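## Task

Move one cardboard box labelled lot 451 and one labelled lot 434 from the shelves onto the desk, each resting fully on the desktop with nothing overhanging its edge. A spot's lot is the number printed on the shelf edge right beneath it, and several spots may carry the same number. All other cardboard boxes must stay on their own shelves. If no box of one of these lots exists in the storeroom, leave that lot out. The robot must not topple or be left leaning, or the task fails.

## Robot and tools

Robot: a simulated Hello Robot Stretch 3 with one arm. It has a two-wheeled base (0.33 m long, 0.34 m wide, rounded back) that pivots about a point midway between the drive wheels, 0.05 m behind the front edge. A mast carries a lift, and the arm sticks out sideways to the robot's right; to shift the gripper forward or back you drive the base, which cannot go sideways. Retracted and folded, the robot sweeps a 0.28 m radius circle when turning; an unfolded level wrist reaches past that circle.

Frames (metres): base frame has its origin on the floor between the drive wheels, x ahead, y to the left, z up. The odometry frame is the base frame at scene start; base_odometry counts wheel rotation only, so slip looks like travel. Heading is radians, left positive, within -3.142..3.142. hand_pose is in the base frame, located where the closed fingertips meet.

move: one action per call. Either "base" and/or "joints" (with optional "speeds", "pace", "contact_limits"), or {"servos": "reboot"} alone. "base" takes a single relative command measured from the base's last reported position: {"translate_m": d} drives d metres forward (negative backs up), range -3 to 3; or {"rotate_rad": d}, an in-place turn, left positive, range -6.4 to 6.4. "joints" is one flat object of absolute targets by name: lift_m 0..1.1 (height); arm_m 0..0.52 (extension); wrist_yaw_rad -1.345..4.42 (0 along the arm, positive toward the front, about 3.0 folded over the base); wrist_pitch_rad -1.57..0.451 (0 level, negative tips fingers down); wrist_roll_rad -2.911..2.918; gripper_m -0.089..0.179 (wider when larger; the real fingertip gap is 0.007 m less when almost shut, 0.025 m less when wide); head_pan_rad -3.953..1.73 (0 ahead, left positive, -1.57 faces along the arm); head_tilt_rad -1.53..0.419 (negative looks down). "pace" is "default" or "max"; "speeds" caps a motion's speed per key. Base speed is limited to 0.10 m/s and 0.63 rad/s unless lift_m < 0.30, arm_m < 0.03 and wrist_yaw_rad > 2.54. Any move is cut off after 14 s (time_out). "contact_limits": arm_m, translate_m, rotate_rad take a motor_effort percent (1..100) at which that motion halts; lift_m takes {"down": n, "up": n} (1..100, roughly 12 or more, or it may trip in free travel). Put a limit only with its own motion. "cameras" lists head_camera, nav_camera, wrist_camera or all. "blocking": true (default) waits until everything rests; false returns in about half a second while motion continues. A move with no action just reports state and images.

wait(seconds 0..10, cameras) idles and reports; it ends early once running moves settle. stop brakes all running motions. zoom_image(camera, region [x0,y0,x1,y1], at most 504 px each side) enlarges part of the latest image. finished_scene(scene) closes the current scene irreversibly; make no further calls in that reply.

Results: joint_positions; base_status and joint_status ("done", "moving", "off_target" meaning resting short of the target and maybe still pushing, "stopped", "contact_stop", "time_out", "torque_fault"); "move" summarises; on_its_own reports things not commanded (slack, held at a target, effort outside rest range). motor_effort is percent, positive toward larger joint values, with peak in brackets; wheel effort positive pushes forward. lidar_m: 12 sectors of 30 degrees, first straight ahead, going counter-clockwise (4th left, 7th behind, 10th right), seen at 0.17 m height, "-" means nothing or too near. wrist_depth_mm and head_depth_mm: 7x7 grids of median depth. base_tilt in degrees (forward/right positive). turned_by_imu is more trustworthy than turned_by_wheels when they differ by over 0.15. head_camera images arrive rotated (turn clockwise 90 degrees to view upright); nav_camera needs a counterclockwise quarter turn.

An unexpected stop, or a refused call, cancels the remaining move/wait/finished_scene calls in that reply. Unknown keys make a call invalid.

Grasping: close gripper_m below the box width to grip; open to width + 0.05 or more to release. Readings don't confirm a hold, so check with cameras or effort. Before folding or unfolding the wrist, set lift_m 0.32..0.95, wrist_pitch_rad -0.4, roll near 0. With yaw below -0.4, keep pitch at -0.5 or lower.

Safety: use lift down limits (around 12) when lowering onto surfaces, and arm/base contact limits near shelves. Pushing into something rigid with the gripper above about 0.45 m, or driving while hooked on it, can tip the robot; if base_tilt shows a lean, back the gripper off. Wrist and head never stop on contact and will fault after sustained strain (fix with servos reboot). Avoid dropping boxes, releasing them while moving, slamming, or striking furniture; lower boxes gently onto the desk.

Each tool is called after "Call:" by a JSON object that holds its "api" and its "payload".

## Session

Call:
{"api": "move", "payload": {"joints": {"lift_m": 0.28, "head_pan_rad": -1.2, "head_tilt_rad": -0.2}, "pace": "max", "cameras": ["head_camera", "nav_camera"]}}

Call:
{"api": "move", "payload": {"joints": {"head_pan_rad": -3.2, "head_tilt_rad": -0.2}, "pace": "max", "cameras": ["head_camera", "nav_camera"]}}

Call:
{"api": "move", "payload": {"joints": {"head_pan_rad": 0.8, "head_tilt_rad": -0.2}, "pace": "max", "cameras": ["head_camera", "nav_camera"]}}

Scene clock: 1.90 s.
move: done
base_odometry: x=+0.000 y=+0.000 heading=+0.000
turned_by_wheels: +0.000
turned_by_imu: +0.000
base_tilt: forward=-0.3 right=-1.1
lidar_m: 0.73 0.73 0.85 1.53 2.66 1.25 1.01 1.12 1.81 1.62 1.39 0.83
head_depth_mm: 1819 1814 1894 1942 2015 2029 1676 / 1833 1617 1529 1617 1642 1663 1686 / 1847 1894 1936 2012 2056 2124 1706 / 1885 1936 1983 2017 2091 2097 1713 / 1889 1926 1995 2052 2096 2081 1707 / 1928 1751 1855 1803 1874 1986 1699 / 1942 1523 1553 1584 1627 1664 1599
base_status: not commanded
joint_positions: lift_m=+0.280 arm_m=+0.001 wrist_yaw_rad=+3.009 wrist_pitch_rad=-0.463 wrist_roll_rad=+0.000 gripper_m=+0.037 head_pan_rad=-1.208 head_tilt_rad=-0.200
joint_status: all done
measured_speeds: translate_m=+0.000 rotate_rad=+0.000 lift_m=+0.000 arm_m=+0.000 wrist_yaw_rad=+0.000 wrist_pitch_rad=+0.000 wrist_roll_rad=+0.000 head_pan_rad=+0.024 head_tilt_rad=+0.000
motor_effort: left_wheel=-0.6(1.0) right_wheel=+0.3(1.2) lift_m=+29.4(29.6) arm_m=-6.1(6.5) wrist_yaw_rad=-0.5(2.1) wrist_pitch_rad=+2.2(2.3) wrist_roll_rad=-0.1(0.3) gripper_m=+0.3(0.8) head_pan_rad=+3.1(4.7) head_tilt_rad=-2.8(8.1)
hand_pose: x=+0.0076 y=+0.0711 z=+0.2827 quat_wxyz=(+0.208, +0.697, +0.117, +0.676) (m; base frame)
wrist_depth_mm: - 139 - - - 872 - / - 151 - - - 955 - / 852 166 748 825 809 792 756 / 685 623 203 660 656 644 647 / 562 565 211 540 536 547 542 / 489 297 126 285 129 473 466 / 261 267 246 258 397 414 414
pictures: head_camera (sideways), nav_camera (sideways)
camera_calibration:
head_camera: T_world_to_cam=[[-0.0953233, 0.120723, -0.988099, 1.30226], [0.949073, 0.310457, -0.0536279, 0.0636673], [0.300288, -0.94289, -0.144169, 0.141388], [0, 0, 0, 1]] pos_world=[0.0212539, -0.0436649, 1.31056]
nav_camera: T_world_to_cam=[[0.0771751, -0.155249, 0.984856, -1.23949], [-0.930217, -0.366699, 0.0150884, 0.0362304], [0.358803, -0.917295, -0.172716, 0.175783], [0, 0, 0, 1]] pos_world=[0.0662885, -0.0178996, 1.25053]

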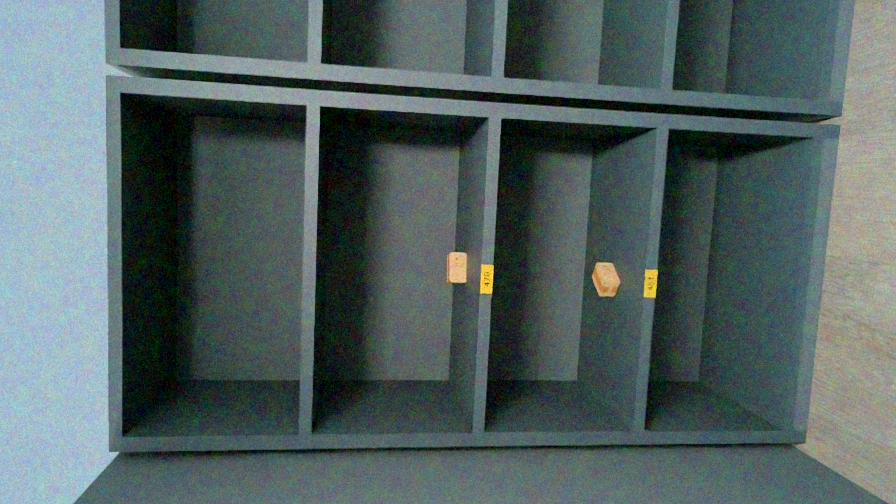

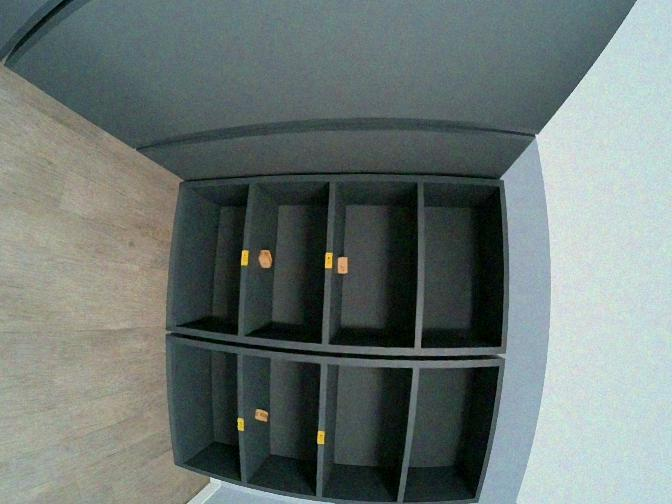

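Scene clock: 4.13 s.
move: done
base_odometry: x=+0.000 y=+0.000 heading=+0.000
turned_by_wheels: +0.000
turned_by_imu: +0.000
base_tilt: forward=-0.4 right=-1.4
lidar_m: 0.72 0.73 0.85 1.53 2.66 1.25 1.01 1.11 1.82 1.63 1.39 0.83
head_depth_mm: 1650 1707 1761 1824 1728 1143 1742 / 1581 1636 1699 1746 1716 1079 1672 / 1532 1575 1633 1687 1685 1074 1540 / 1475 1532 1579 1623 1629 1063 1593 / 1427 1466 1512 1555 1575 1056 1539 / 1381 1417 1459 1501 1518 1052 875 / 1337 1376 1414 1455 1478 1048 870
base_status: not commanded
joint_positions: lift_m=+0.280 arm_m=+0.001 wrist_yaw_rad=+3.009 wrist_pitch_rad=-0.463 wrist_roll_rad=+0.000 gripper_m=+0.037 head_pan_rad=-3.208 head_tilt_rad=-0.200
joint_status: all done
measured_speeds: translate_m=+0.000 rotate_rad=+0.000 lift_m=+0.000 arm_m=+0.000 wrist_yaw_rad=+0.000 wrist_pitch_rad=+0.000 wrist_roll_rad=+0.000 head_pan_rad=+0.024 head_tilt_rad=+0.000
motor_effort: left_wheel=+0.1(0.8) right_wheel=-0.2(1.1) lift_m=+30.8(31.4) arm_m=-9.7(10.1) wrist_yaw_rad=-0.1(1.5) wrist_pitch_rad=+2.1(2.2) wrist_roll_rad=+0.1(0.3) gripper_m=+0.8(0.9) head_pan_rad=+3.6(5.5) head_tilt_rad=-2.6(5.5)
hand_pose: x=+0.0076 y=+0.0711 z=+0.2827 quat_wxyz=(+0.208, +0.697, +0.117, +0.676) (m; base frame)
wrist_depth_mm: - 139 - - - 870 - / - 150 - - - 922 - / 844 167 744 809 806 792 759 / 677 630 204 663 652 649 645 / 568 568 212 538 530 543 544 / 486 296 126 285 129 473 472 / 262 266 247 257 398 415 415
pictures: head_camera (sideways), nav_camera (sideways)
camera_calibration:
head_camera: T_world_to_cam=[[0.149936, 0.0363675, -0.988027, 1.30069], [-0.112755, -0.992174, -0.0536311, 0.0701729], [-0.982245, 0.119446, -0.144662, 0.149871], [0, 0, 0, 1]] pos_world=[-0.0398978, 0.00441925, 1.31056]
nav_camera: T_world_to_cam=[[-0.173777, -0.00551697, 0.98477, -1.23775], [0.0536534, 0.998446, 0.0150615, 0.0302458], [-0.983322, 0.0554536, -0.173211, 0.184672], [0, 0, 0, 1]] pos_world=[-0.0351227, -0.0472681, 1.25043]

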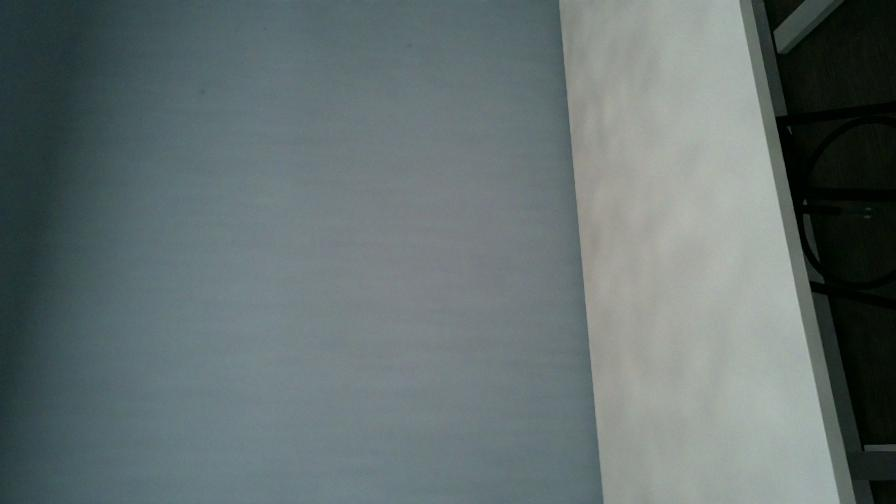

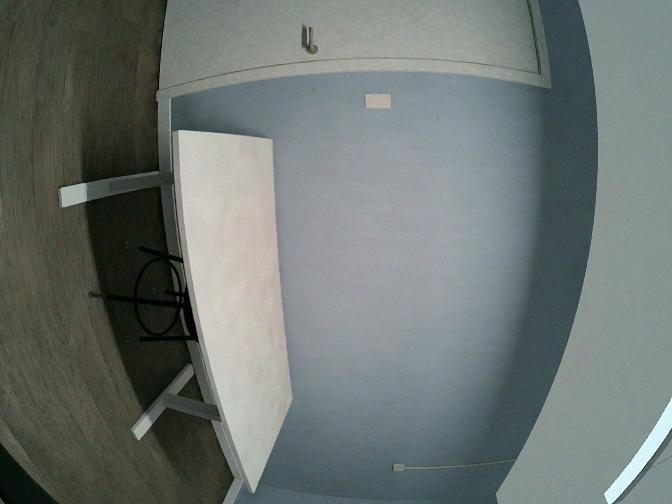

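Scene clock: 7.10 s.
move: done
base_odometry: x=+0.000 y=+0.000 heading=+0.000
turned_by_wheels: +0.000
turned_by_imu: +0.000
base_tilt: forward=-0.4 right=-1.3
lidar_m: 0.72 0.72 0.85 1.53 2.66 1.26 1.01 1.11 1.81 1.63 1.39 0.83
head_depth_mm: 625 638 650 664 681 696 711 / 661 675 690 706 724 740 760 / 701 719 737 754 772 796 814 / 750 767 787 807 830 854 876 / 801 824 842 872 898 919 950 / 863 886 913 945 975 1007 1038 / 933 965 995 1026 1064 1104 1144
base_status: not commanded
joint_positions: lift_m=+0.280 arm_m=+0.001 wrist_yaw_rad=+3.009 wrist_pitch_rad=-0.463 wrist_roll_rad=+0.000 gripper_m=+0.037 head_pan_rad=+0.808 head_tilt_rad=-0.200
joint_status: all done
measured_speeds: translate_m=+0.000 rotate_rad=+0.000 lift_m=+0.000 arm_m=+0.000 wrist_yaw_rad=+0.000 wrist_pitch_rad=+0.000 wrist_roll_rad=+0.000 head_pan_rad=-0.024 head_tilt_rad=+0.000
motor_effort: left_wheel=-0.1(0.8) right_wheel=+0.2(1.1) lift_m=+30.5(30.9) arm_m=-12.8(13.4) wrist_yaw_rad=-0.4(1.6) wrist_pitch_rad=+2.1(2.2) wrist_roll_rad=+0.2(0.3) gripper_m=+0.2(1.1) head_pan_rad=-2.9(7.3) head_tilt_rad=-1.4(4.8)
hand_pose: x=+0.0076 y=+0.0711 z=+0.2827 quat_wxyz=(+0.208, +0.697, +0.117, +0.676) (m; base frame)
wrist_depth_mm: - 138 - - - 862 - / - 151 - - - 936 - / 832 167 757 811 800 780 748 / 676 627 203 661 658 650 643 / 563 562 211 532 531 546 540 / 484 297 126 284 129 475 470 / 262 268 248 258 397 416 413
pictures: head_camera (sideways), nav_camera (sideways)
camera_calibration:
head_camera: T_world_to_cam=[[-0.0682141, -0.138374, -0.988028, 1.30203], [-0.689177, 0.722607, -0.0536202, 0.0736661], [0.721375, 0.677268, -0.144656, 0.139406], [0, 0, 0, 1]] pos_world=[0.0390217, 0.0325203, 1.31056]
nav_camera: T_world_to_cam=[[0.10718, 0.136899, 0.98477, -1.23946], [0.731794, -0.68136, 0.0150734, 0.0260464], [0.673046, 0.719032, -0.17321, 0.174573], [0, 0, 0, 1]] pos_world=[-0.00371101, 0.061904, 1.25043]

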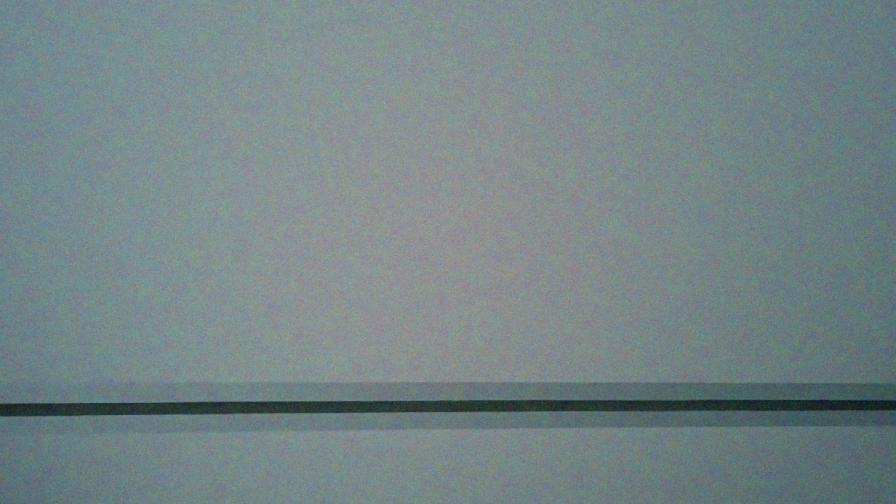

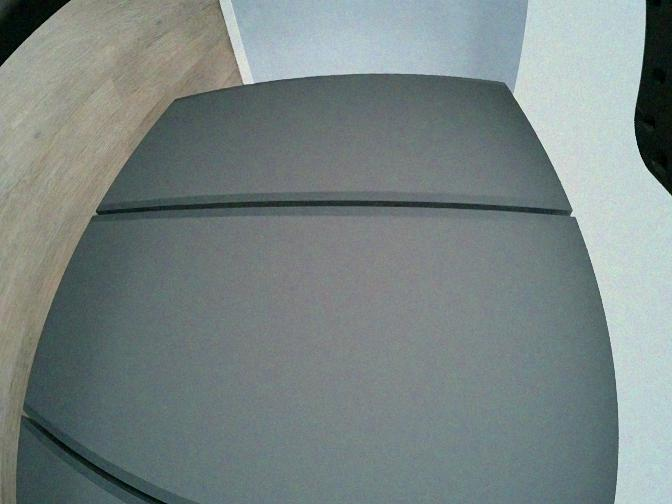

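Call:
{"api": "move", "payload": {"joints": {"head_pan_rad": -1.45, "head_tilt_rad": -0.25}, "pace": "max", "cameras": ["head_camera"]}}

Call:
{"api": "zoom_image", "payload": {"camera": "head_camera", "region": [410, 0, 690, 500]}}

Scene clock: 17.67 s.
move: done
base_odometry: x=+0.000 y=+0.000 heading=+0.000
turned_by_wheels: +0.000
turned_by_imu: +0.000
base_tilt: forward=-0.3 right=-1.2
lidar_m: 0.72 0.73 0.85 1.53 2.66 1.25 1.01 1.11 1.81 1.62 1.39 0.83
head_depth_mm: 1915 2003 2076 2161 2049 2053 1654 / 1879 1974 2067 2128 2106 2057 1633 / 1836 1948 2000 2078 2108 2035 1632 / 1811 1514 1655 1648 1747 1863 1627 / 1731 1872 1946 1999 2054 2036 1615 / 1754 1840 1921 1987 2044 2007 1609 / 1626 1820 1896 1954 2013 2000 1599
base_status: not commanded
joint_positions: lift_m=+0.280 arm_m=+0.001 wrist_yaw_rad=+3.009 wrist_pitch_rad=-0.463 wrist_roll_rad=+0.000 gripper_m=+0.037 head_pan_rad=-1.458 head_tilt_rad=-0.250
joint_status: all done
measured_speeds: translate_m=+0.000 rotate_rad=+0.000 lift_m=+0.000 arm_m=+0.000 wrist_yaw_rad=+0.000 wrist_pitch_rad=+0.000 wrist_roll_rad=+0.000 head_pan_rad=+0.024 head_tilt_rad=+0.000
motor_effort: left_wheel=-0.2(0.7) right_wheel=+0.6(1.4) lift_m=+28.9(30.2) arm_m=-12.6(13.3) wrist_yaw_rad=+0.6(1.6) wrist_pitch_rad=+2.1(2.2) wrist_roll_rad=+0.0(0.4) gripper_m=+0.4(1.0) head_pan_rad=+3.6(4.8) head_tilt_rad=-3.7(6.2)
hand_pose: x=+0.0076 y=+0.0711 z=+0.2827 quat_wxyz=(+0.208, +0.697, +0.117, +0.676) (m; base frame)
wrist_depth_mm: - 139 - - - 868 - / - 150 - - - 915 - / 848 167 747 804 812 790 756 / 679 619 204 661 658 640 647 / 564 562 212 538 533 546 539 / 487 297 126 284 129 474 470 / 261 267 246 257 401 418 410
pictures: head_camera (sideways)
camera_calibration:
head_camera: T_world_to_cam=[[-0.0680574, 0.189654, -0.979489, 1.2908], [0.996057, 0.0689209, -0.0558637, 0.066333], [0.0569125, -0.979429, -0.193597, 0.207204], [0, 0, 0, 1]] pos_world=[0.00998483, -0.0464364, 1.30815]

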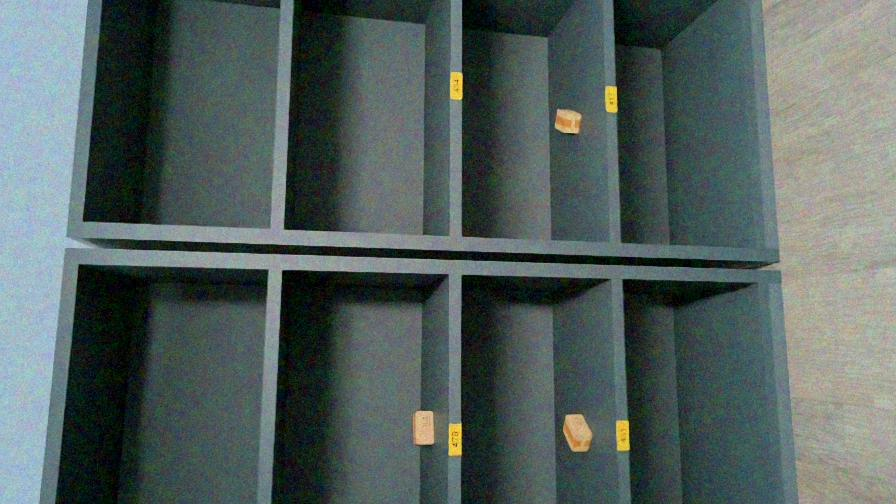

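Scaled by 1.008 from the camera's 896x504 image, which has a finer 1280x720 frame.

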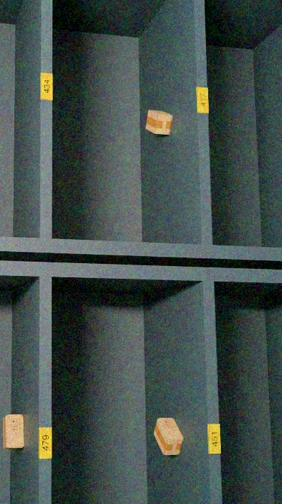

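Call:
{"api": "zoom_image", "payload": {"camera": "head_camera", "region": [610, 415, 640, 455]}}

Call:
{"api": "zoom_image", "payload": {"camera": "head_camera", "region": [596, 80, 626, 120]}}

Call:
{"api": "zoom_image", "payload": {"camera": "head_camera", "region": [440, 65, 470, 105]}}

Call:
{"api": "zoom_image", "payload": {"camera": "head_camera", "region": [440, 418, 470, 458]}}

Scaled by 12.600 from the camera's 896x504 image, which has a finer 1280x720 frame.

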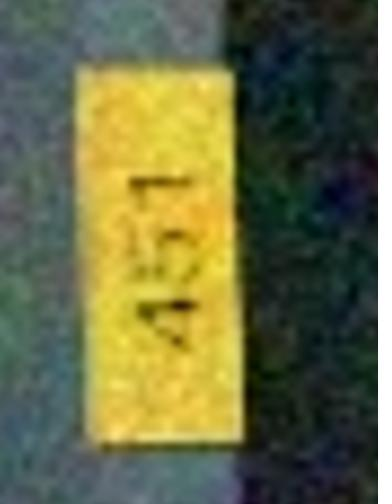

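Scaled by 12.600 from the camera's 896x504 image, which has a finer 1280x720 frame.

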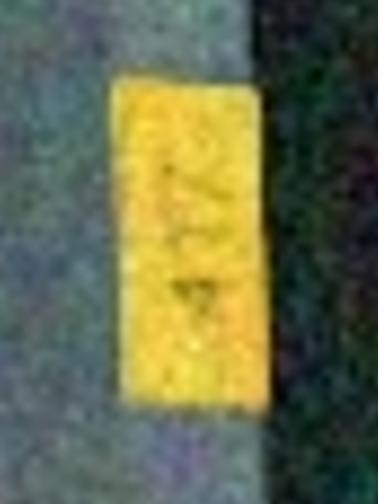

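Scaled by 12.600 from the camera's 896x504 image, which has a finer 1280x720 frame.

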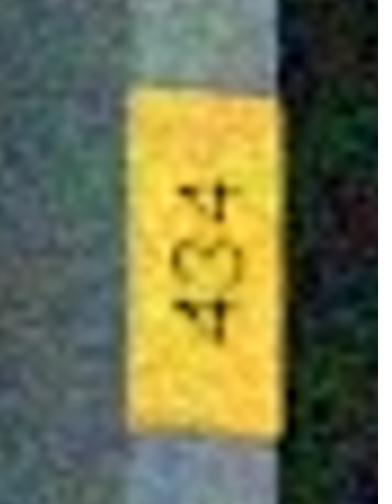

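Scaled by 12.600 from the camera's 896x504 image, which has a finer 1280x720 frame.

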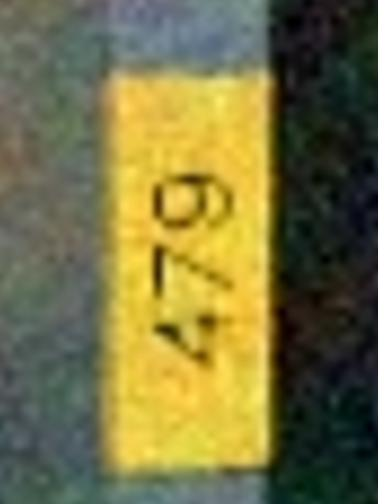

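Call:
{"api": "move", "payload": {"base": {"rotate_rad": -1.181}, "joints": {"head_pan_rad": -1.57, "head_tilt_rad": -0.5}, "pace": "max"}}

Call:
{"api": "move", "payload": {"base": {"translate_m": 1.06}, "pace": "max"}}

Call:
{"api": "move", "payload": {"base": {"rotate_rad": 1.448}, "joints": {"lift_m": 0.6}, "pace": "max", "cameras": ["head_camera"]}}

Scene clock: 112.60 s.
move: done
base_odometry: x=+0.000 y=+0.000 heading=-1.181
turned_by_wheels: -1.181
turned_by_imu: -1.157
base_tilt: forward=-0.3 right=-1.0
lidar_m: 1.74 0.89 0.73 0.73 0.80 1.26 2.65 1.64 1.01 1.11 1.70 1.63
head_depth_mm: 1254 1337 1454 1347 992 1510 1322 / 1269 1373 1493 1333 986 1606 1305 / 1291 1395 1520 1330 1019 1553 1303 / 1314 1419 1550 1658 1818 1598 1298 / 1324 1436 1564 1718 1860 1588 1287 / 1329 1458 1590 1747 1872 1567 1287 / 1359 1474 1619 1782 1932 1555 1283
base_status: done
joint_positions: lift_m=+0.280 arm_m=+0.001 wrist_yaw_rad=+3.009 wrist_pitch_rad=-0.463 wrist_roll_rad=+0.000 gripper_m=+0.037 head_pan_rad=-1.569 head_tilt_rad=-0.507
joint_status: all done
measured_speeds: translate_m=+0.000 rotate_rad=+0.000 lift_m=+0.000 arm_m=+0.000 wrist_yaw_rad=+0.000 wrist_pitch_rad=+0.000 wrist_roll_rad=+0.000 head_pan_rad=+0.000 head_tilt_rad=+0.024
motor_effort: left_wheel=+6.3(14.4) right_wheel=-9.4(14.2) lift_m=+28.0(29.1) arm_m=-12.3(13.3) wrist_yaw_rad=+0.1(1.6) wrist_pitch_rad=+2.1(2.2) wrist_roll_rad=+0.0(0.3) gripper_m=+0.5(1.0) head_pan_rad=-2.8(3.6) head_tilt_rad=+4.6(6.7)
hand_pose: x=+0.0076 y=+0.0711 z=+0.2827 quat_wxyz=(+0.208, +0.697, +0.117, +0.676) (m; base frame)
wrist_depth_mm: 765 138 - - - - - / - 151 161 - - - - / 850 167 210 775 779 760 754 / 681 623 204 665 656 647 639 / 569 563 211 537 532 543 538 / 489 296 126 285 129 473 468 / 261 268 248 258 400 415 415
pictures: none

Scene clock: 117.50 s.
move: done
base_odometry: x=+0.403 y=-0.980 heading=-1.180
turned_by_wheels: +0.000
turned_by_imu: +0.000
base_tilt: forward=-0.3 right=-1.1
lidar_m: 1.03 0.67 0.55 0.55 0.60 0.95 3.66 1.64 1.73 1.41 0.72 0.68
head_depth_mm: 1382 1493 1604 1753 1907 1632 1325 / 1401 1506 1644 1788 1929 1628 1320 / 1421 1538 1671 1830 1955 1605 1315 / 1451 1573 1694 1864 1997 1607 1304 / 1492 1610 1763 1925 2039 1582 1297 / 1513 1624 1756 1891 1817 1585 1300 / 1146 1230 1302 1464 1608 1487 1275
base_status: done
joint_positions: lift_m=+0.280 arm_m=+0.001 wrist_yaw_rad=+3.009 wrist_pitch_rad=-0.463 wrist_roll_rad=+0.000 gripper_m=+0.037 head_pan_rad=-1.570 head_tilt_rad=-0.500
joint_status: not commanded
measured_speeds: all 0
motor_effort: left_wheel=+5.8(15.9) right_wheel=-1.1(10.8) lift_m=+26.7(29.0) arm_m=-10.7(13.1) wrist_yaw_rad=-0.5(2.1) wrist_pitch_rad=+2.1(2.3) wrist_roll_rad=-0.1(0.3) gripper_m=+0.7(1.0) head_pan_rad=-2.4(4.2) head_tilt_rad=+4.0(5.1)
hand_pose: x=+0.0076 y=+0.0711 z=+0.2827 quat_wxyz=(+0.208, +0.697, +0.117, +0.676) (m; base frame)
wrist_depth_mm: - 138 - - 540 - - / - 151 161 - 592 - - / - 167 176 - 661 - - / 672 635 203 659 655 653 641 / 565 555 211 537 533 545 547 / 489 295 126 285 129 471 466 / 262 267 247 258 402 418 412
pictures: none

Scene clock: 120.43 s.
move: done
base_odometry: x=+0.403 y=-0.980 heading=+0.267
turned_by_wheels: +1.448
turned_by_imu: +1.425
base_tilt: forward=-0.4 right=-1.2
lidar_m: 0.55 0.57 0.80 2.47 2.19 1.64 1.72 1.41 0.68 1.03 0.75 0.56
head_depth_mm: 825 910 977 741 1013 938 869 / 839 910 980 731 1166 960 1151 / 845 914 981 722 1178 954 1145 / 847 912 984 715 1178 950 1144 / 846 915 986 708 1177 938 1162 / 849 921 990 699 1167 938 1160 / 854 924 979 691 1166 934 1154
base_status: done
joint_positions: lift_m=+0.600 arm_m=+0.001 wrist_yaw_rad=+3.009 wrist_pitch_rad=-0.464 wrist_roll_rad=+0.000 gripper_m=+0.037 head_pan_rad=-1.570 head_tilt_rad=-0.500
joint_status: all done
measured_speeds: all 0
motor_effort: left_wheel=-6.3(14.9) right_wheel=+8.0(13.2) lift_m=+28.0(33.5) arm_m=-12.8(13.6) wrist_yaw_rad=-0.1(1.7) wrist_pitch_rad=+2.3(2.3) wrist_roll_rad=+0.1(0.3) gripper_m=+0.1(1.0) head_pan_rad=-2.4(3.7) head_tilt_rad=+2.3(4.6)
hand_pose: x=+0.0076 y=+0.0710 z=+0.6026 quat_wxyz=(+0.208, +0.697, +0.117, +0.676) (m; base frame)
wrist_depth_mm: - 138 - - - - - / - 151 - - - - - / - 167 - - - - - / - - 203 - - - - / - - 212 942 949 964 - / 853 858 126 827 129 841 - / 776 754 287 741 721 743 714
pictures: head_camera (sideways)
camera_calibration:
head_camera: T_world_to_cam=[[-0.0465529, 0.431845, -0.900746, 1.18784], [0.997497, -0.0279443, -0.0649506, 0.0780513], [-0.0532193, -0.901515, -0.429463, 0.514831], [0, 0, 0, 1]] pos_world=[0.00484051, -0.0466549, 1.29612]

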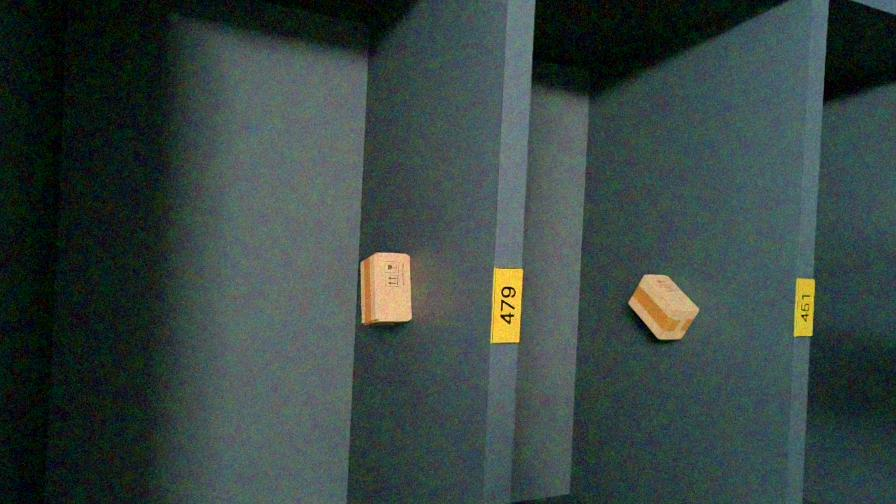

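Call:
{"api": "zoom_image", "payload": {"camera": "head_camera", "region": [610, 260, 710, 350]}}

Scaled by 5.040 from the camera's 896x504 image, which has a finer 1280x720 frame.

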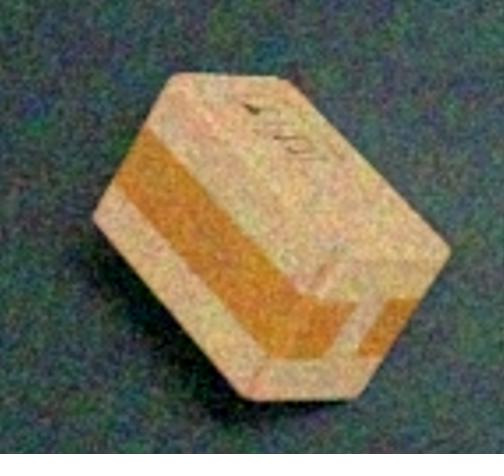

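Call:
{"api": "move", "payload": {"base": {"translate_m": 0.244}, "joints": {"wrist_yaw_rad": -0.64, "wrist_pitch_rad": -0.52, "gripper_m": 0.179, "head_tilt_rad": -0.6}, "pace": "max"}}

Call:
{"api": "move", "payload": {"joints": {"arm_m": 0.33}, "cameras": ["wrist_camera", "head_camera"]}}

Scene clock: 207.60 s.
move: done
base_odometry: x=+0.639 y=-0.916 heading=+0.267
turned_by_wheels: +0.000
turned_by_imu: -0.001
base_tilt: forward=-0.4 right=-1.2
lidar_m: 0.31 0.32 0.45 1.37 2.26 1.83 1.96 0.84 0.88 0.82 0.42 0.31
head_depth_mm: 843 928 923 709 1114 939 1175 / 843 929 802 700 1101 934 1170 / 847 930 901 695 1091 929 1161 / 846 932 885 686 1089 922 1158 / 854 938 873 1171 1080 917 1151 / 834 895 805 826 1005 912 1123 / 604 619 637 658 774 851 943
base_status: done
joint_positions: lift_m=+0.600 arm_m=+0.001 wrist_yaw_rad=-0.637 wrist_pitch_rad=-0.531 wrist_roll_rad=+0.000 gripper_m=+0.179 head_pan_rad=-1.570 head_tilt_rad=-0.600
joint_status: all done
measured_speeds: all 0
motor_effort: left_wheel=+2.8(9.3) right_wheel=+8.0(12.4) lift_m=+29.8(31.3) arm_m=-7.6(10.5) wrist_yaw_rad=-3.1(7.7) wrist_pitch_rad=+1.6(3.8) wrist_roll_rad=+0.0(0.3) gripper_m=+0.7(85.6) head_pan_rad=-1.8(2.7) head_tilt_rad=-5.1(8.9)
hand_pose: x=-0.1457 y=-0.3133 z=+0.5882 quat_wxyz=(+0.590, -0.037, -0.706, -0.390) (m; base frame)
wrist_depth_mm: - 471 - - - 575 - / - - - - - - - / - - - - - - - / 328 - - - 887 - - / - 142 - - 872 917 899 / - 126 - 766 802 792 801 / - - 689 710 716 697 105
pictures: none

Scene clock: 211.23 s.
move: done
base_odometry: x=+0.639 y=-0.916 heading=+0.267
turned_by_wheels: +0.000
turned_by_imu: +0.000
base_tilt: forward=-0.3 right=-1.3
lidar_m: 0.30 0.32 0.45 1.36 2.27 1.83 1.96 0.84 0.88 0.82 0.42 0.31
head_depth_mm: 841 924 921 711 1115 941 1168 / 846 925 802 700 1102 929 495 / 844 927 901 694 1094 588 1110 / 848 933 886 685 1087 609 1160 / 847 936 871 1170 1074 920 1153 / 834 897 805 824 1001 912 1120 / 603 618 637 660 771 851 942
base_status: not commanded
joint_positions: lift_m=+0.600 arm_m=+0.330 wrist_yaw_rad=-0.637 wrist_pitch_rad=-0.531 wrist_roll_rad=+0.000 gripper_m=+0.179 head_pan_rad=-1.570 head_tilt_rad=-0.600
joint_status: all done
measured_speeds: all 0
motor_effort: left_wheel=+2.3(3.1) right_wheel=+7.7(9.0) lift_m=+25.1(30.2) arm_m=+13.6(15.5) wrist_yaw_rad=-2.7(4.8) wrist_pitch_rad=+1.6(1.8) wrist_roll_rad=+0.0(0.3) gripper_m=+0.3(1.1) head_pan_rad=-1.4(2.4) head_tilt_rad=-4.9(6.0)
hand_pose: x=-0.1457 y=-0.6426 z=+0.5881 quat_wxyz=(+0.590, -0.037, -0.706, -0.390) (m; base frame)
wrist_depth_mm: - - - - - - - / - - - - - - - / - 329 255 310 320 317 315 / 289 285 274 272 279 277 272 / 247 237 242 242 240 237 249 / - 141 212 210 210 208 - / 182 189 189 187 187 194 105
pictures: head_camera (sideways), wrist_camera
camera_calibration:
head_camera: T_world_to_cam=[[-0.0466374, 0.520164, -0.852792, 1.12529], [0.997493, -0.0212288, -0.0674995, 0.0813613], [-0.0532145, -0.853802, -0.517871, 0.629844], [0, 0, 0, 1]] pos_world=[0.00484027, -0.0458481, 1.29131]
wrist_camera: T_world_to_cam=[[-0.822956, 0.567343, -0.0294152, 0.268667], [0.397699, 0.53836, -0.74297, 0.873316], [-0.405683, -0.62313, -0.668679, 0.099893], [0, 0, 0, 1]] pos_world=[-0.0856914, -0.560338, 0.723546]

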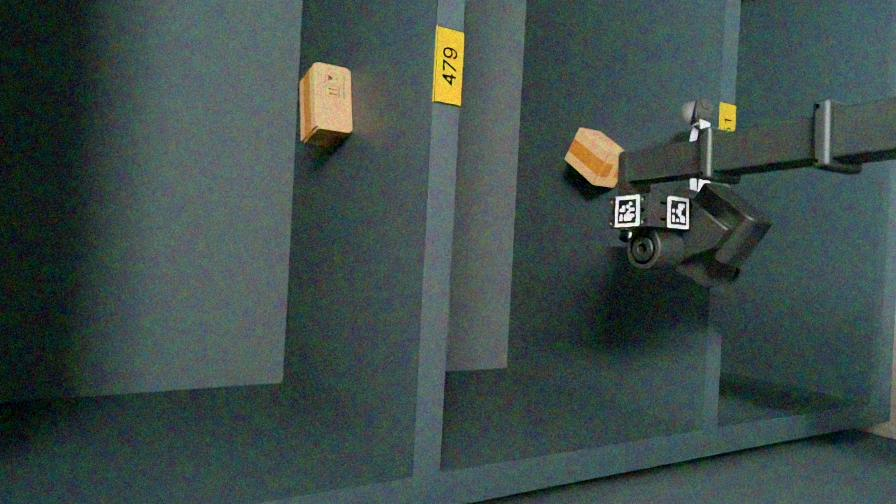

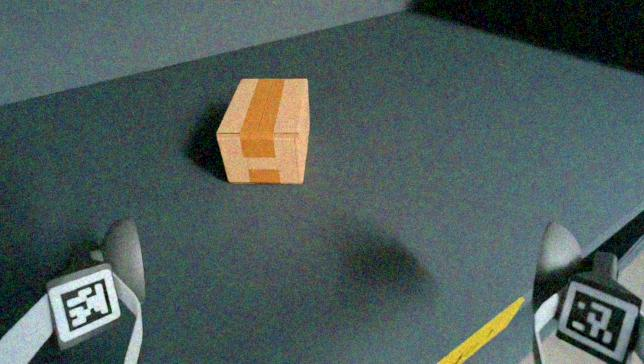

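Call:
{"api": "move", "payload": {"base": {"translate_m": 0.047}, "joints": {"arm_m": 0.365, "lift_m": 0.583}}}

Call:
{"api": "move", "payload": {"base": {"translate_m": -0.086}, "joints": {"arm_m": 0.482}, "speeds": {"arm_m": 0.08, "translate_m": 0.06}, "contact_limits": {"arm_m": 35}, "cameras": ["wrist_camera"]}}

Scene clock: 254.70 s.
move: done
base_odometry: x=+0.684 y=-0.904 heading=+0.267
turned_by_wheels: +0.000
turned_by_imu: +0.000
base_tilt: forward=-0.2 right=-1.2
lidar_m: 0.26 0.27 0.38 1.15 2.30 1.87 2.01 0.88 0.94 0.66 0.35 0.27
head_depth_mm: 844 928 832 708 1109 944 1178 / 843 923 850 699 1105 930 1117 / 849 927 901 693 1095 628 1104 / 851 932 882 683 1087 660 1158 / 851 936 873 1115 1077 943 1145 / 689 715 729 673 818 905 1067 / 484 526 584 659 729 762 793
base_status: done
joint_positions: lift_m=+0.583 arm_m=+0.365 wrist_yaw_rad=-0.637 wrist_pitch_rad=-0.531 wrist_roll_rad=+0.000 gripper_m=+0.179 head_pan_rad=-1.570 head_tilt_rad=-0.600
joint_status: all done
measured_speeds: all 0
motor_effort: left_wheel=+1.0(7.8) right_wheel=+8.8(12.1) lift_m=+23.6(25.9) arm_m=+11.9(14.6) wrist_yaw_rad=-3.5(4.1) wrist_pitch_rad=+1.7(1.8) wrist_roll_rad=-0.3(0.3) gripper_m=+0.7(1.0) head_pan_rad=-0.8(1.6) head_tilt_rad=-4.0(4.9)
hand_pose: x=-0.1457 y=-0.6776 z=+0.5711 quat_wxyz=(+0.590, -0.037, -0.706, -0.390) (m; base frame)
wrist_depth_mm: 333 - - - - - - / - - - 269 - - - / 314 308 299 242 301 301 297 / 262 258 258 256 254 251 248 / 224 222 220 219 219 217 214 / 123 184 193 192 190 189 188 / 166 169 171 171 169 168 107
pictures: none

Scene clock: 257.03 s.
move: done
base_odometry: x=+0.601 y=-0.926 heading=+0.267
turned_by_wheels: +0.000
turned_by_imu: +0.000
base_tilt: forward=-0.5 right=-1.3
lidar_m: 0.34 0.36 0.51 1.54 2.34 1.80 1.92 0.81 0.82 0.95 0.47 0.35
head_depth_mm: 839 924 925 709 1117 941 1176 / 843 926 822 701 1102 908 1115 / 845 924 834 692 767 623 1102 / 847 932 884 686 758 918 1154 / 849 933 870 681 1076 917 1153 / 852 922 860 967 1039 939 1121 / 704 723 734 685 792 888 1005
base_status: done
joint_positions: lift_m=+0.583 arm_m=+0.482 wrist_yaw_rad=-0.637 wrist_pitch_rad=-0.531 wrist_roll_rad=+0.000 gripper_m=+0.179 head_pan_rad=-1.570 head_tilt_rad=-0.600
joint_status: all done
measured_speeds: all 0
motor_effort: left_wheel=-3.7(10.9) right_wheel=-8.0(10.6) lift_m=+24.8(25.5) arm_m=+13.0(14.3) wrist_yaw_rad=-2.4(3.9) wrist_pitch_rad=+1.7(1.8) wrist_roll_rad=-0.1(0.3) gripper_m=+0.0(1.0) head_pan_rad=-0.5(1.7) head_tilt_rad=-3.9(4.8)
contact_limits: arm_m 35 (drawing in: default 31, maximum 55; extending or still: default 40, maximum 69)
hand_pose: x=-0.1457 y=-0.7946 z=+0.5711 quat_wxyz=(+0.590, -0.037, -0.706, -0.390) (m; base frame)
wrist_depth_mm: 257 282 321 - - - - / 275 305 335 - - - - / 290 311 298 306 304 300 296 / 260 260 257 180 252 251 248 / 224 221 220 155 206 215 214 / 123 184 193 139 181 189 188 / 165 168 168 130 134 168 105
pictures: wrist_camera
camera_calibration:
wrist_camera: T_world_to_cam=[[-0.822843, 0.567506, -0.029425, 0.354453], [0.397851, 0.538336, -0.742906, 0.942507], [-0.405763, -0.623002, -0.668749, -0.00609732], [0, 0, 0, 1]] pos_world=[-0.0857915, -0.712338, 0.706546]

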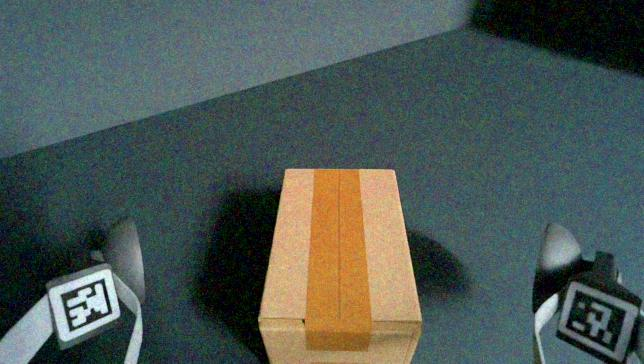

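Call:
{"api": "move", "payload": {"joints": {"gripper_m": 0.02}}}

Call:
{"api": "move", "payload": {"joints": {"lift_m": 0.65}, "cameras": ["wrist_camera"]}}

Call:
{"api": "move", "payload": {"base": {"translate_m": -0.25}, "joints": {"arm_m": 0.0}}}

Call:
{"api": "move", "payload": {"base": {"translate_m": -0.35}, "joints": {"wrist_yaw_rad": 2.6}, "cameras": ["wrist_camera"]}}

Call:
{"api": "move", "payload": {"base": {"rotate_rad": -1.6}, "joints": {"lift_m": 0.285}}}

Call:
{"api": "move", "payload": {"base": {"translate_m": -1.4}, "pace": "max", "cameras": ["head_camera", "nav_camera"]}}

Scene clock: 286.50 s.
move: done
base_odometry: x=+0.601 y=-0.926 heading=+0.267
turned_by_wheels: +0.000
turned_by_imu: +0.000
base_tilt: forward=-0.3 right=-1.3
lidar_m: 0.34 0.36 0.51 1.54 2.33 1.80 1.92 0.81 0.82 0.94 0.47 0.35
head_depth_mm: 838 921 921 711 1115 944 1168 / 842 926 821 701 1104 910 1114 / 844 929 832 691 768 624 1107 / 848 932 884 683 760 918 1158 / 846 934 870 681 1077 918 1150 / 852 923 860 965 1033 938 1125 / 705 723 736 684 791 887 1001
base_status: not commanded
joint_positions: lift_m=+0.583 arm_m=+0.482 wrist_yaw_rad=-0.639 wrist_pitch_rad=-0.529 wrist_roll_rad=+0.000 gripper_m=+0.021 head_pan_rad=-1.570 head_tilt_rad=-0.600
joint_status: all done
measured_speeds: all 0
motor_effort: left_wheel=-4.0(4.0) right_wheel=-7.4(8.8) lift_m=+28.2(28.5) arm_m=+10.1(11.6) wrist_yaw_rad=-2.1(3.8) wrist_pitch_rad=+1.3(1.7) wrist_roll_rad=-0.1(0.3) gripper_m=-15.4(86.5) head_pan_rad=+0.1(0.7) head_tilt_rad=-3.4(3.9)
contact_limits: arm_m 35 (drawing in: default 31, maximum 55; extending or still: default 40, maximum 69)
hand_pose: x=-0.1461 y=-0.7947 z=+0.5716 quat_wxyz=(+0.590, -0.038, -0.706, -0.390) (m; base frame)
wrist_depth_mm: 257 283 322 - - 494 - / 275 303 337 - - - - / 292 311 311 307 306 302 299 / 263 260 259 182 254 252 250 / 223 223 210 156 156 217 217 / 196 195 128 140 128 190 189 / 174 99 168 129 133 163 168
pictures: none

Scene clock: 287.93 s.
move: done
base_odometry: x=+0.601 y=-0.926 heading=+0.267
turned_by_wheels: +0.000
turned_by_imu: +0.000
base_tilt: forward=-0.3 right=-1.2
lidar_m: 0.34 0.36 0.51 1.54 2.34 1.80 1.92 0.81 0.82 0.95 0.47 0.35
head_depth_mm: 844 922 925 711 1110 938 1176 / 840 925 817 701 1103 883 419 / 843 923 834 693 698 872 1138 / 850 930 884 685 741 918 1151 / 849 932 871 681 1079 918 1152 / 854 922 860 960 1036 939 1125 / 705 724 736 681 792 890 1002
base_status: not commanded
joint_positions: lift_m=+0.650 arm_m=+0.482 wrist_yaw_rad=-0.639 wrist_pitch_rad=-0.539 wrist_roll_rad=+0.000 gripper_m=+0.021 head_pan_rad=-1.570 head_tilt_rad=-0.600
joint_status: all done
measured_speeds: all 0
motor_effort: left_wheel=-3.8(4.0) right_wheel=-8.1(8.4) lift_m=+30.7(33.8) arm_m=+9.5(10.7) wrist_yaw_rad=-1.5(2.5) wrist_pitch_rad=+3.1(3.3) wrist_roll_rad=+0.0(0.3) gripper_m=-14.9(15.5) head_pan_rad=+0.7(1.2) head_tilt_rad=-2.6(3.8)
contact_limits: arm_m 35 (drawing in: default 31, maximum 55; extending or still: default 40, maximum 69)
hand_pose: x=-0.1452 y=-0.7934 z=+0.6364 quat_wxyz=(+0.588, -0.035, -0.706, -0.393) (m; base frame)
wrist_depth_mm: 257 284 321 - - 518 - / 276 304 333 - - - - / 295 325 - - - - - / 314 341 - 179 184 324 328 / 307 304 295 155 154 296 295 / 267 268 129 140 128 260 259 / 239 99 226 129 133 227 230
pictures: wrist_camera
camera_calibration:
wrist_camera: T_world_to_cam=[[-0.821911, 0.568843, -0.0296491, 0.357494], [0.402099, 0.542544, -0.737538, 0.990804], [-0.403458, -0.618113, -0.674654, 0.0465362], [0, 0, 0, 1]] pos_world=[-0.0857975, -0.712148, 0.772751]

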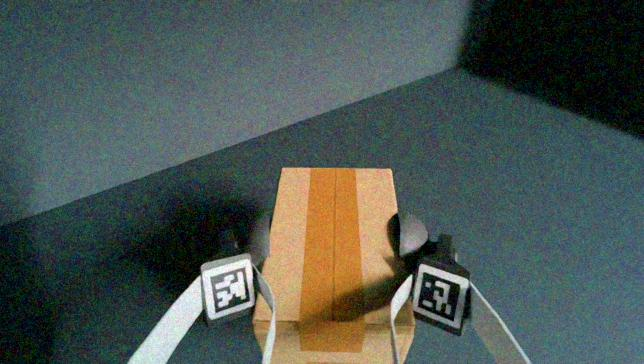

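Scene clock: 292.67 s.
move: done
base_odometry: x=+0.360 y=-0.992 heading=+0.267
turned_by_wheels: +0.000
turned_by_imu: +0.001
base_tilt: forward=-0.4 right=-1.4
lidar_m: 0.59 0.62 0.87 2.67 2.33 1.60 1.67 1.38 0.66 1.03 0.78 0.61
head_depth_mm: 834 901 862 669 893 868 981 / 834 916 914 702 1110 912 1114 / 837 921 900 692 1096 927 1159 / 840 920 888 684 1087 927 1155 / 843 924 786 679 1082 913 1148 / 846 929 861 671 1072 908 1144 / 846 932 847 1163 1066 931 1148
base_status: done
joint_positions: lift_m=+0.650 arm_m=+0.001 wrist_yaw_rad=-0.639 wrist_pitch_rad=-0.540 wrist_roll_rad=+0.000 gripper_m=+0.021 head_pan_rad=-1.570 head_tilt_rad=-0.600
joint_status: all done
measured_speeds: all 0
motor_effort: left_wheel=-7.3(12.6) right_wheel=-3.3(12.0) lift_m=+26.6(30.5) arm_m=-13.1(16.0) wrist_yaw_rad=-2.0(3.2) wrist_pitch_rad=+3.2(3.3) wrist_roll_rad=+0.2(0.4) gripper_m=-14.9(15.7) head_pan_rad=+1.1(1.5) head_tilt_rad=-2.1(4.1)
hand_pose: x=-0.1452 y=-0.3120 z=+0.6364 quat_wxyz=(+0.588, -0.035, -0.706, -0.393) (m; base frame)
wrist_depth_mm: - - - - - - - / - - - 485 - - - / - - - 485 - - - / - - - 178 - - - / - - 151 156 150 949 955 / - - 129 140 128 852 830 / - 99 127 129 132 736 740
pictures: none

Scene clock: 297.30 s.
move: done
base_odometry: x=+0.022 y=-1.084 heading=+0.267
turned_by_wheels: +0.000
turned_by_imu: +0.000
base_tilt: forward=-0.3 right=-1.1
lidar_m: 0.94 0.98 1.38 3.67 1.36 1.37 1.33 1.06 1.05 0.57 1.07 0.96
head_depth_mm: 822 903 925 669 1111 913 1175 / 817 906 912 663 1104 909 1168 / 457 499 562 621 1023 881 1167 / 451 504 562 647 716 837 1033 / 833 916 877 678 1083 914 1150 / 836 919 859 669 1074 909 1149 / 837 921 849 663 1065 907 1137
base_status: done
joint_positions: lift_m=+0.650 arm_m=+0.001 wrist_yaw_rad=+2.597 wrist_pitch_rad=-0.540 wrist_roll_rad=+0.000 gripper_m=+0.021 head_pan_rad=-1.570 head_tilt_rad=-0.600
joint_status: all done
measured_speeds: all 0
motor_effort: left_wheel=-4.1(12.2) right_wheel=-8.0(11.9) lift_m=+30.1(30.1) arm_m=-7.4(12.9) wrist_yaw_rad=+1.1(5.3) wrist_pitch_rad=+3.2(3.3) wrist_roll_rad=-0.1(0.3) gripper_m=-15.6(15.6) head_pan_rad=+1.4(1.9) head_tilt_rad=-2.5(2.9)
hand_pose: x=+0.0862 y=+0.0318 z=+0.6364 quat_wxyz=(+0.365, +0.707, -0.001, +0.606) (m; base frame)
wrist_depth_mm: - - - - - - - / - - - - - - - / - - - - - - - / - - - 179 - - - / 974 986 156 155 155 960 919 / 205 894 129 140 128 824 829 / 224 236 730 129 132 737 744
pictures: wrist_camera
camera_calibration:
wrist_camera: T_world_to_cam=[[0.871772, -0.489008, -0.0297306, -0.0340087], [-0.349412, -0.578077, -0.737386, 0.550303], [0.343401, 0.653221, -0.674817, 0.545151], [0, 0, 0, 1]] pos_world=[0.0347246, -0.054617, 0.772651]

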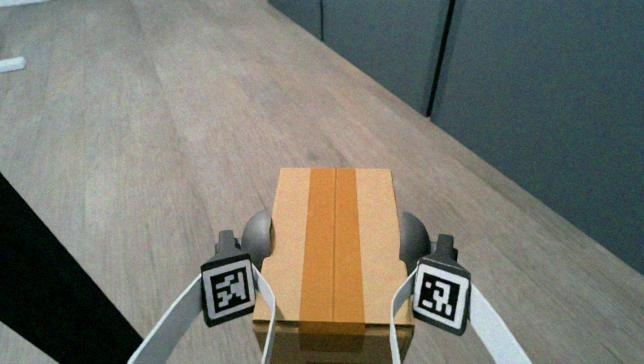

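Scene clock: 301.47 s.
move: done
base_odometry: x=+0.022 y=-1.084 heading=-1.333
turned_by_wheels: -1.600
turned_by_imu: -1.574
base_tilt: forward=-0.2 right=-1.1
lidar_m: 0.56 1.06 0.97 0.94 0.98 1.36 3.67 1.36 1.37 1.33 1.06 1.05
head_depth_mm: 1087 1188 1320 1486 1672 1491 1240 / 1093 1190 1322 1482 1688 1490 1233 / 1094 1199 1327 1489 1670 1476 1238 / 1089 1195 1330 1489 1674 1471 1229 / 1094 1198 1324 1499 1687 1459 1220 / 1100 1204 1352 1531 1682 1454 1219 / 1112 1221 1354 1523 1679 1443 1215
base_status: done
joint_positions: lift_m=+0.285 arm_m=+0.001 wrist_yaw_rad=+2.597 wrist_pitch_rad=-0.540 wrist_roll_rad=+0.000 gripper_m=+0.021 head_pan_rad=-1.570 head_tilt_rad=-0.600
joint_status: all done
measured_speeds: all 0
motor_effort: left_wheel=+8.3(11.5) right_wheel=-9.4(13.7) lift_m=+23.8(31.0) arm_m=-12.9(13.3) wrist_yaw_rad=+3.1(3.6) wrist_pitch_rad=+3.3(3.3) wrist_roll_rad=+0.0(0.3) gripper_m=-14.6(15.8) head_pan_rad=+2.0(2.6) head_tilt_rad=-1.4(2.4)
hand_pose: x=+0.0862 y=+0.0318 z=+0.2713 quat_wxyz=(+0.365, +0.707, -0.001, +0.606) (m; base frame)
wrist_depth_mm: - 891 - - - - - / - 868 895 899 813 - - / 740 726 720 704 701 650 - / 611 609 604 179 575 586 532 / 512 524 159 156 155 505 489 / 205 281 129 140 128 448 442 / 225 99 237 129 132 389 397
pictures: none

Scene clock: 307.53 s.
move: done
base_odometry: x=-0.308 y=+0.276 heading=-1.332
turned_by_wheels: +0.000
turned_by_imu: -0.002
base_tilt: forward=-0.4 right=-1.0
lidar_m: 1.95 1.35 1.00 0.96 1.01 1.39 2.32 1.23 0.88 0.67 0.93 1.89
head_depth_mm: 1081 1189 1315 1135 842 1405 1247 / 1086 1188 1318 1128 836 1240 1242 / 1078 1189 1319 1111 831 1089 1210 / 1084 1191 1322 1098 822 1382 1235 / 1085 1187 1321 1091 818 1423 1220 / 1087 1195 1318 1079 812 1373 1218 / 1089 1199 1318 1067 804 1369 1187
base_status: done
joint_positions: lift_m=+0.285 arm_m=+0.001 wrist_yaw_rad=+2.597 wrist_pitch_rad=-0.540 wrist_roll_rad=+0.000 gripper_m=+0.021 head_pan_rad=-1.570 head_tilt_rad=-0.600
joint_status: not commanded
measured_speeds: all 0
motor_effort: left_wheel=+0.9(11.2) right_wheel=-10.3(18.1) lift_m=+25.5(26.0) arm_m=-9.4(13.0) wrist_yaw_rad=+1.7(3.4) wrist_pitch_rad=+3.4(3.4) wrist_roll_rad=-0.1(0.3) gripper_m=-15.1(15.7) head_pan_rad=+3.0(3.2) head_tilt_rad=-0.3(2.1)
hand_pose: x=+0.0861 y=+0.0318 z=+0.2712 quat_wxyz=(+0.365, +0.707, -0.001, +0.606) (m; base frame)
wrist_depth_mm: - - - - - - - / 835 878 885 895 876 863 853 / 731 716 716 703 702 698 683 / 619 606 599 180 576 585 583 / 508 521 159 155 154 506 504 / 206 279 129 140 128 444 443 / 224 100 236 129 132 389 394
pictures: head_camera (sideways), nav_camera (sideways)
camera_calibration:
head_camera: T_world_to_cam=[[-0.0466374, 0.520164, -0.852792, 1.12529], [0.997493, -0.0212288, -0.0674995, 0.0813613], [-0.0532145, -0.853802, -0.517871, 0.629844], [0, 0, 0, 1]] pos_world=[0.00484027, -0.0458481, 1.29131]
nav_camera: T_world_to_cam=[[0.0174084, -0.542769, 0.839701, -1.04964], [-0.999792, -0.0183493, 0.00886673, 0.0447854], [0.0105953, -0.839681, -0.542976, 0.659822], [0, 0, 0, 1]] pos_world=[0.0560576, -0.0148488, 1.23925]

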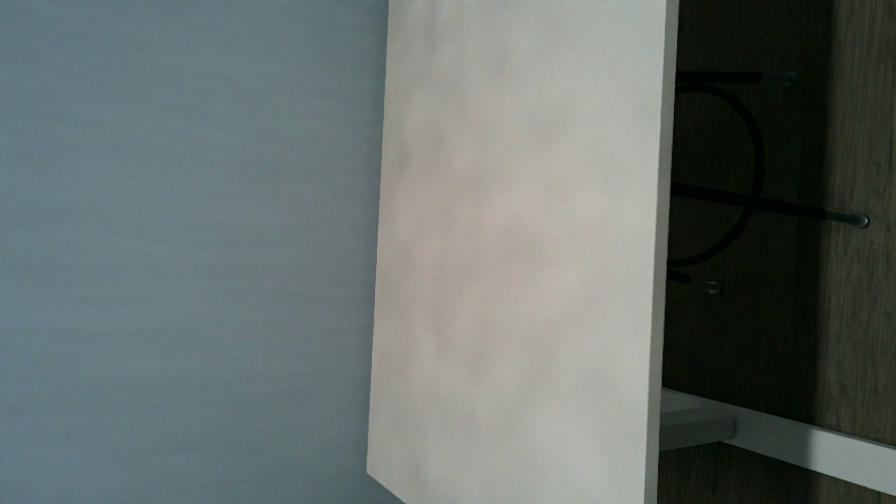

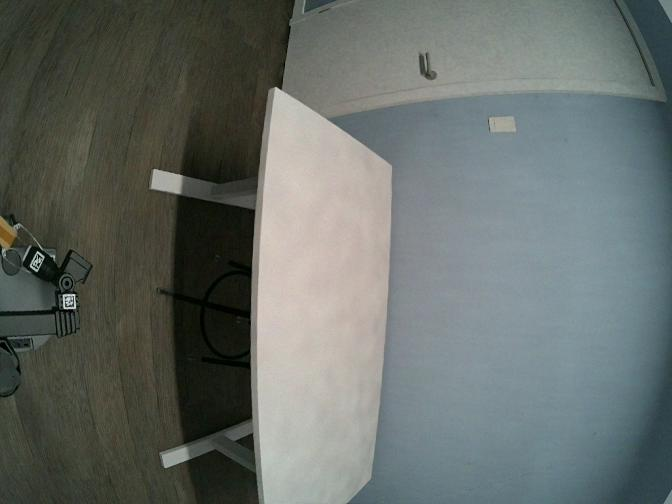

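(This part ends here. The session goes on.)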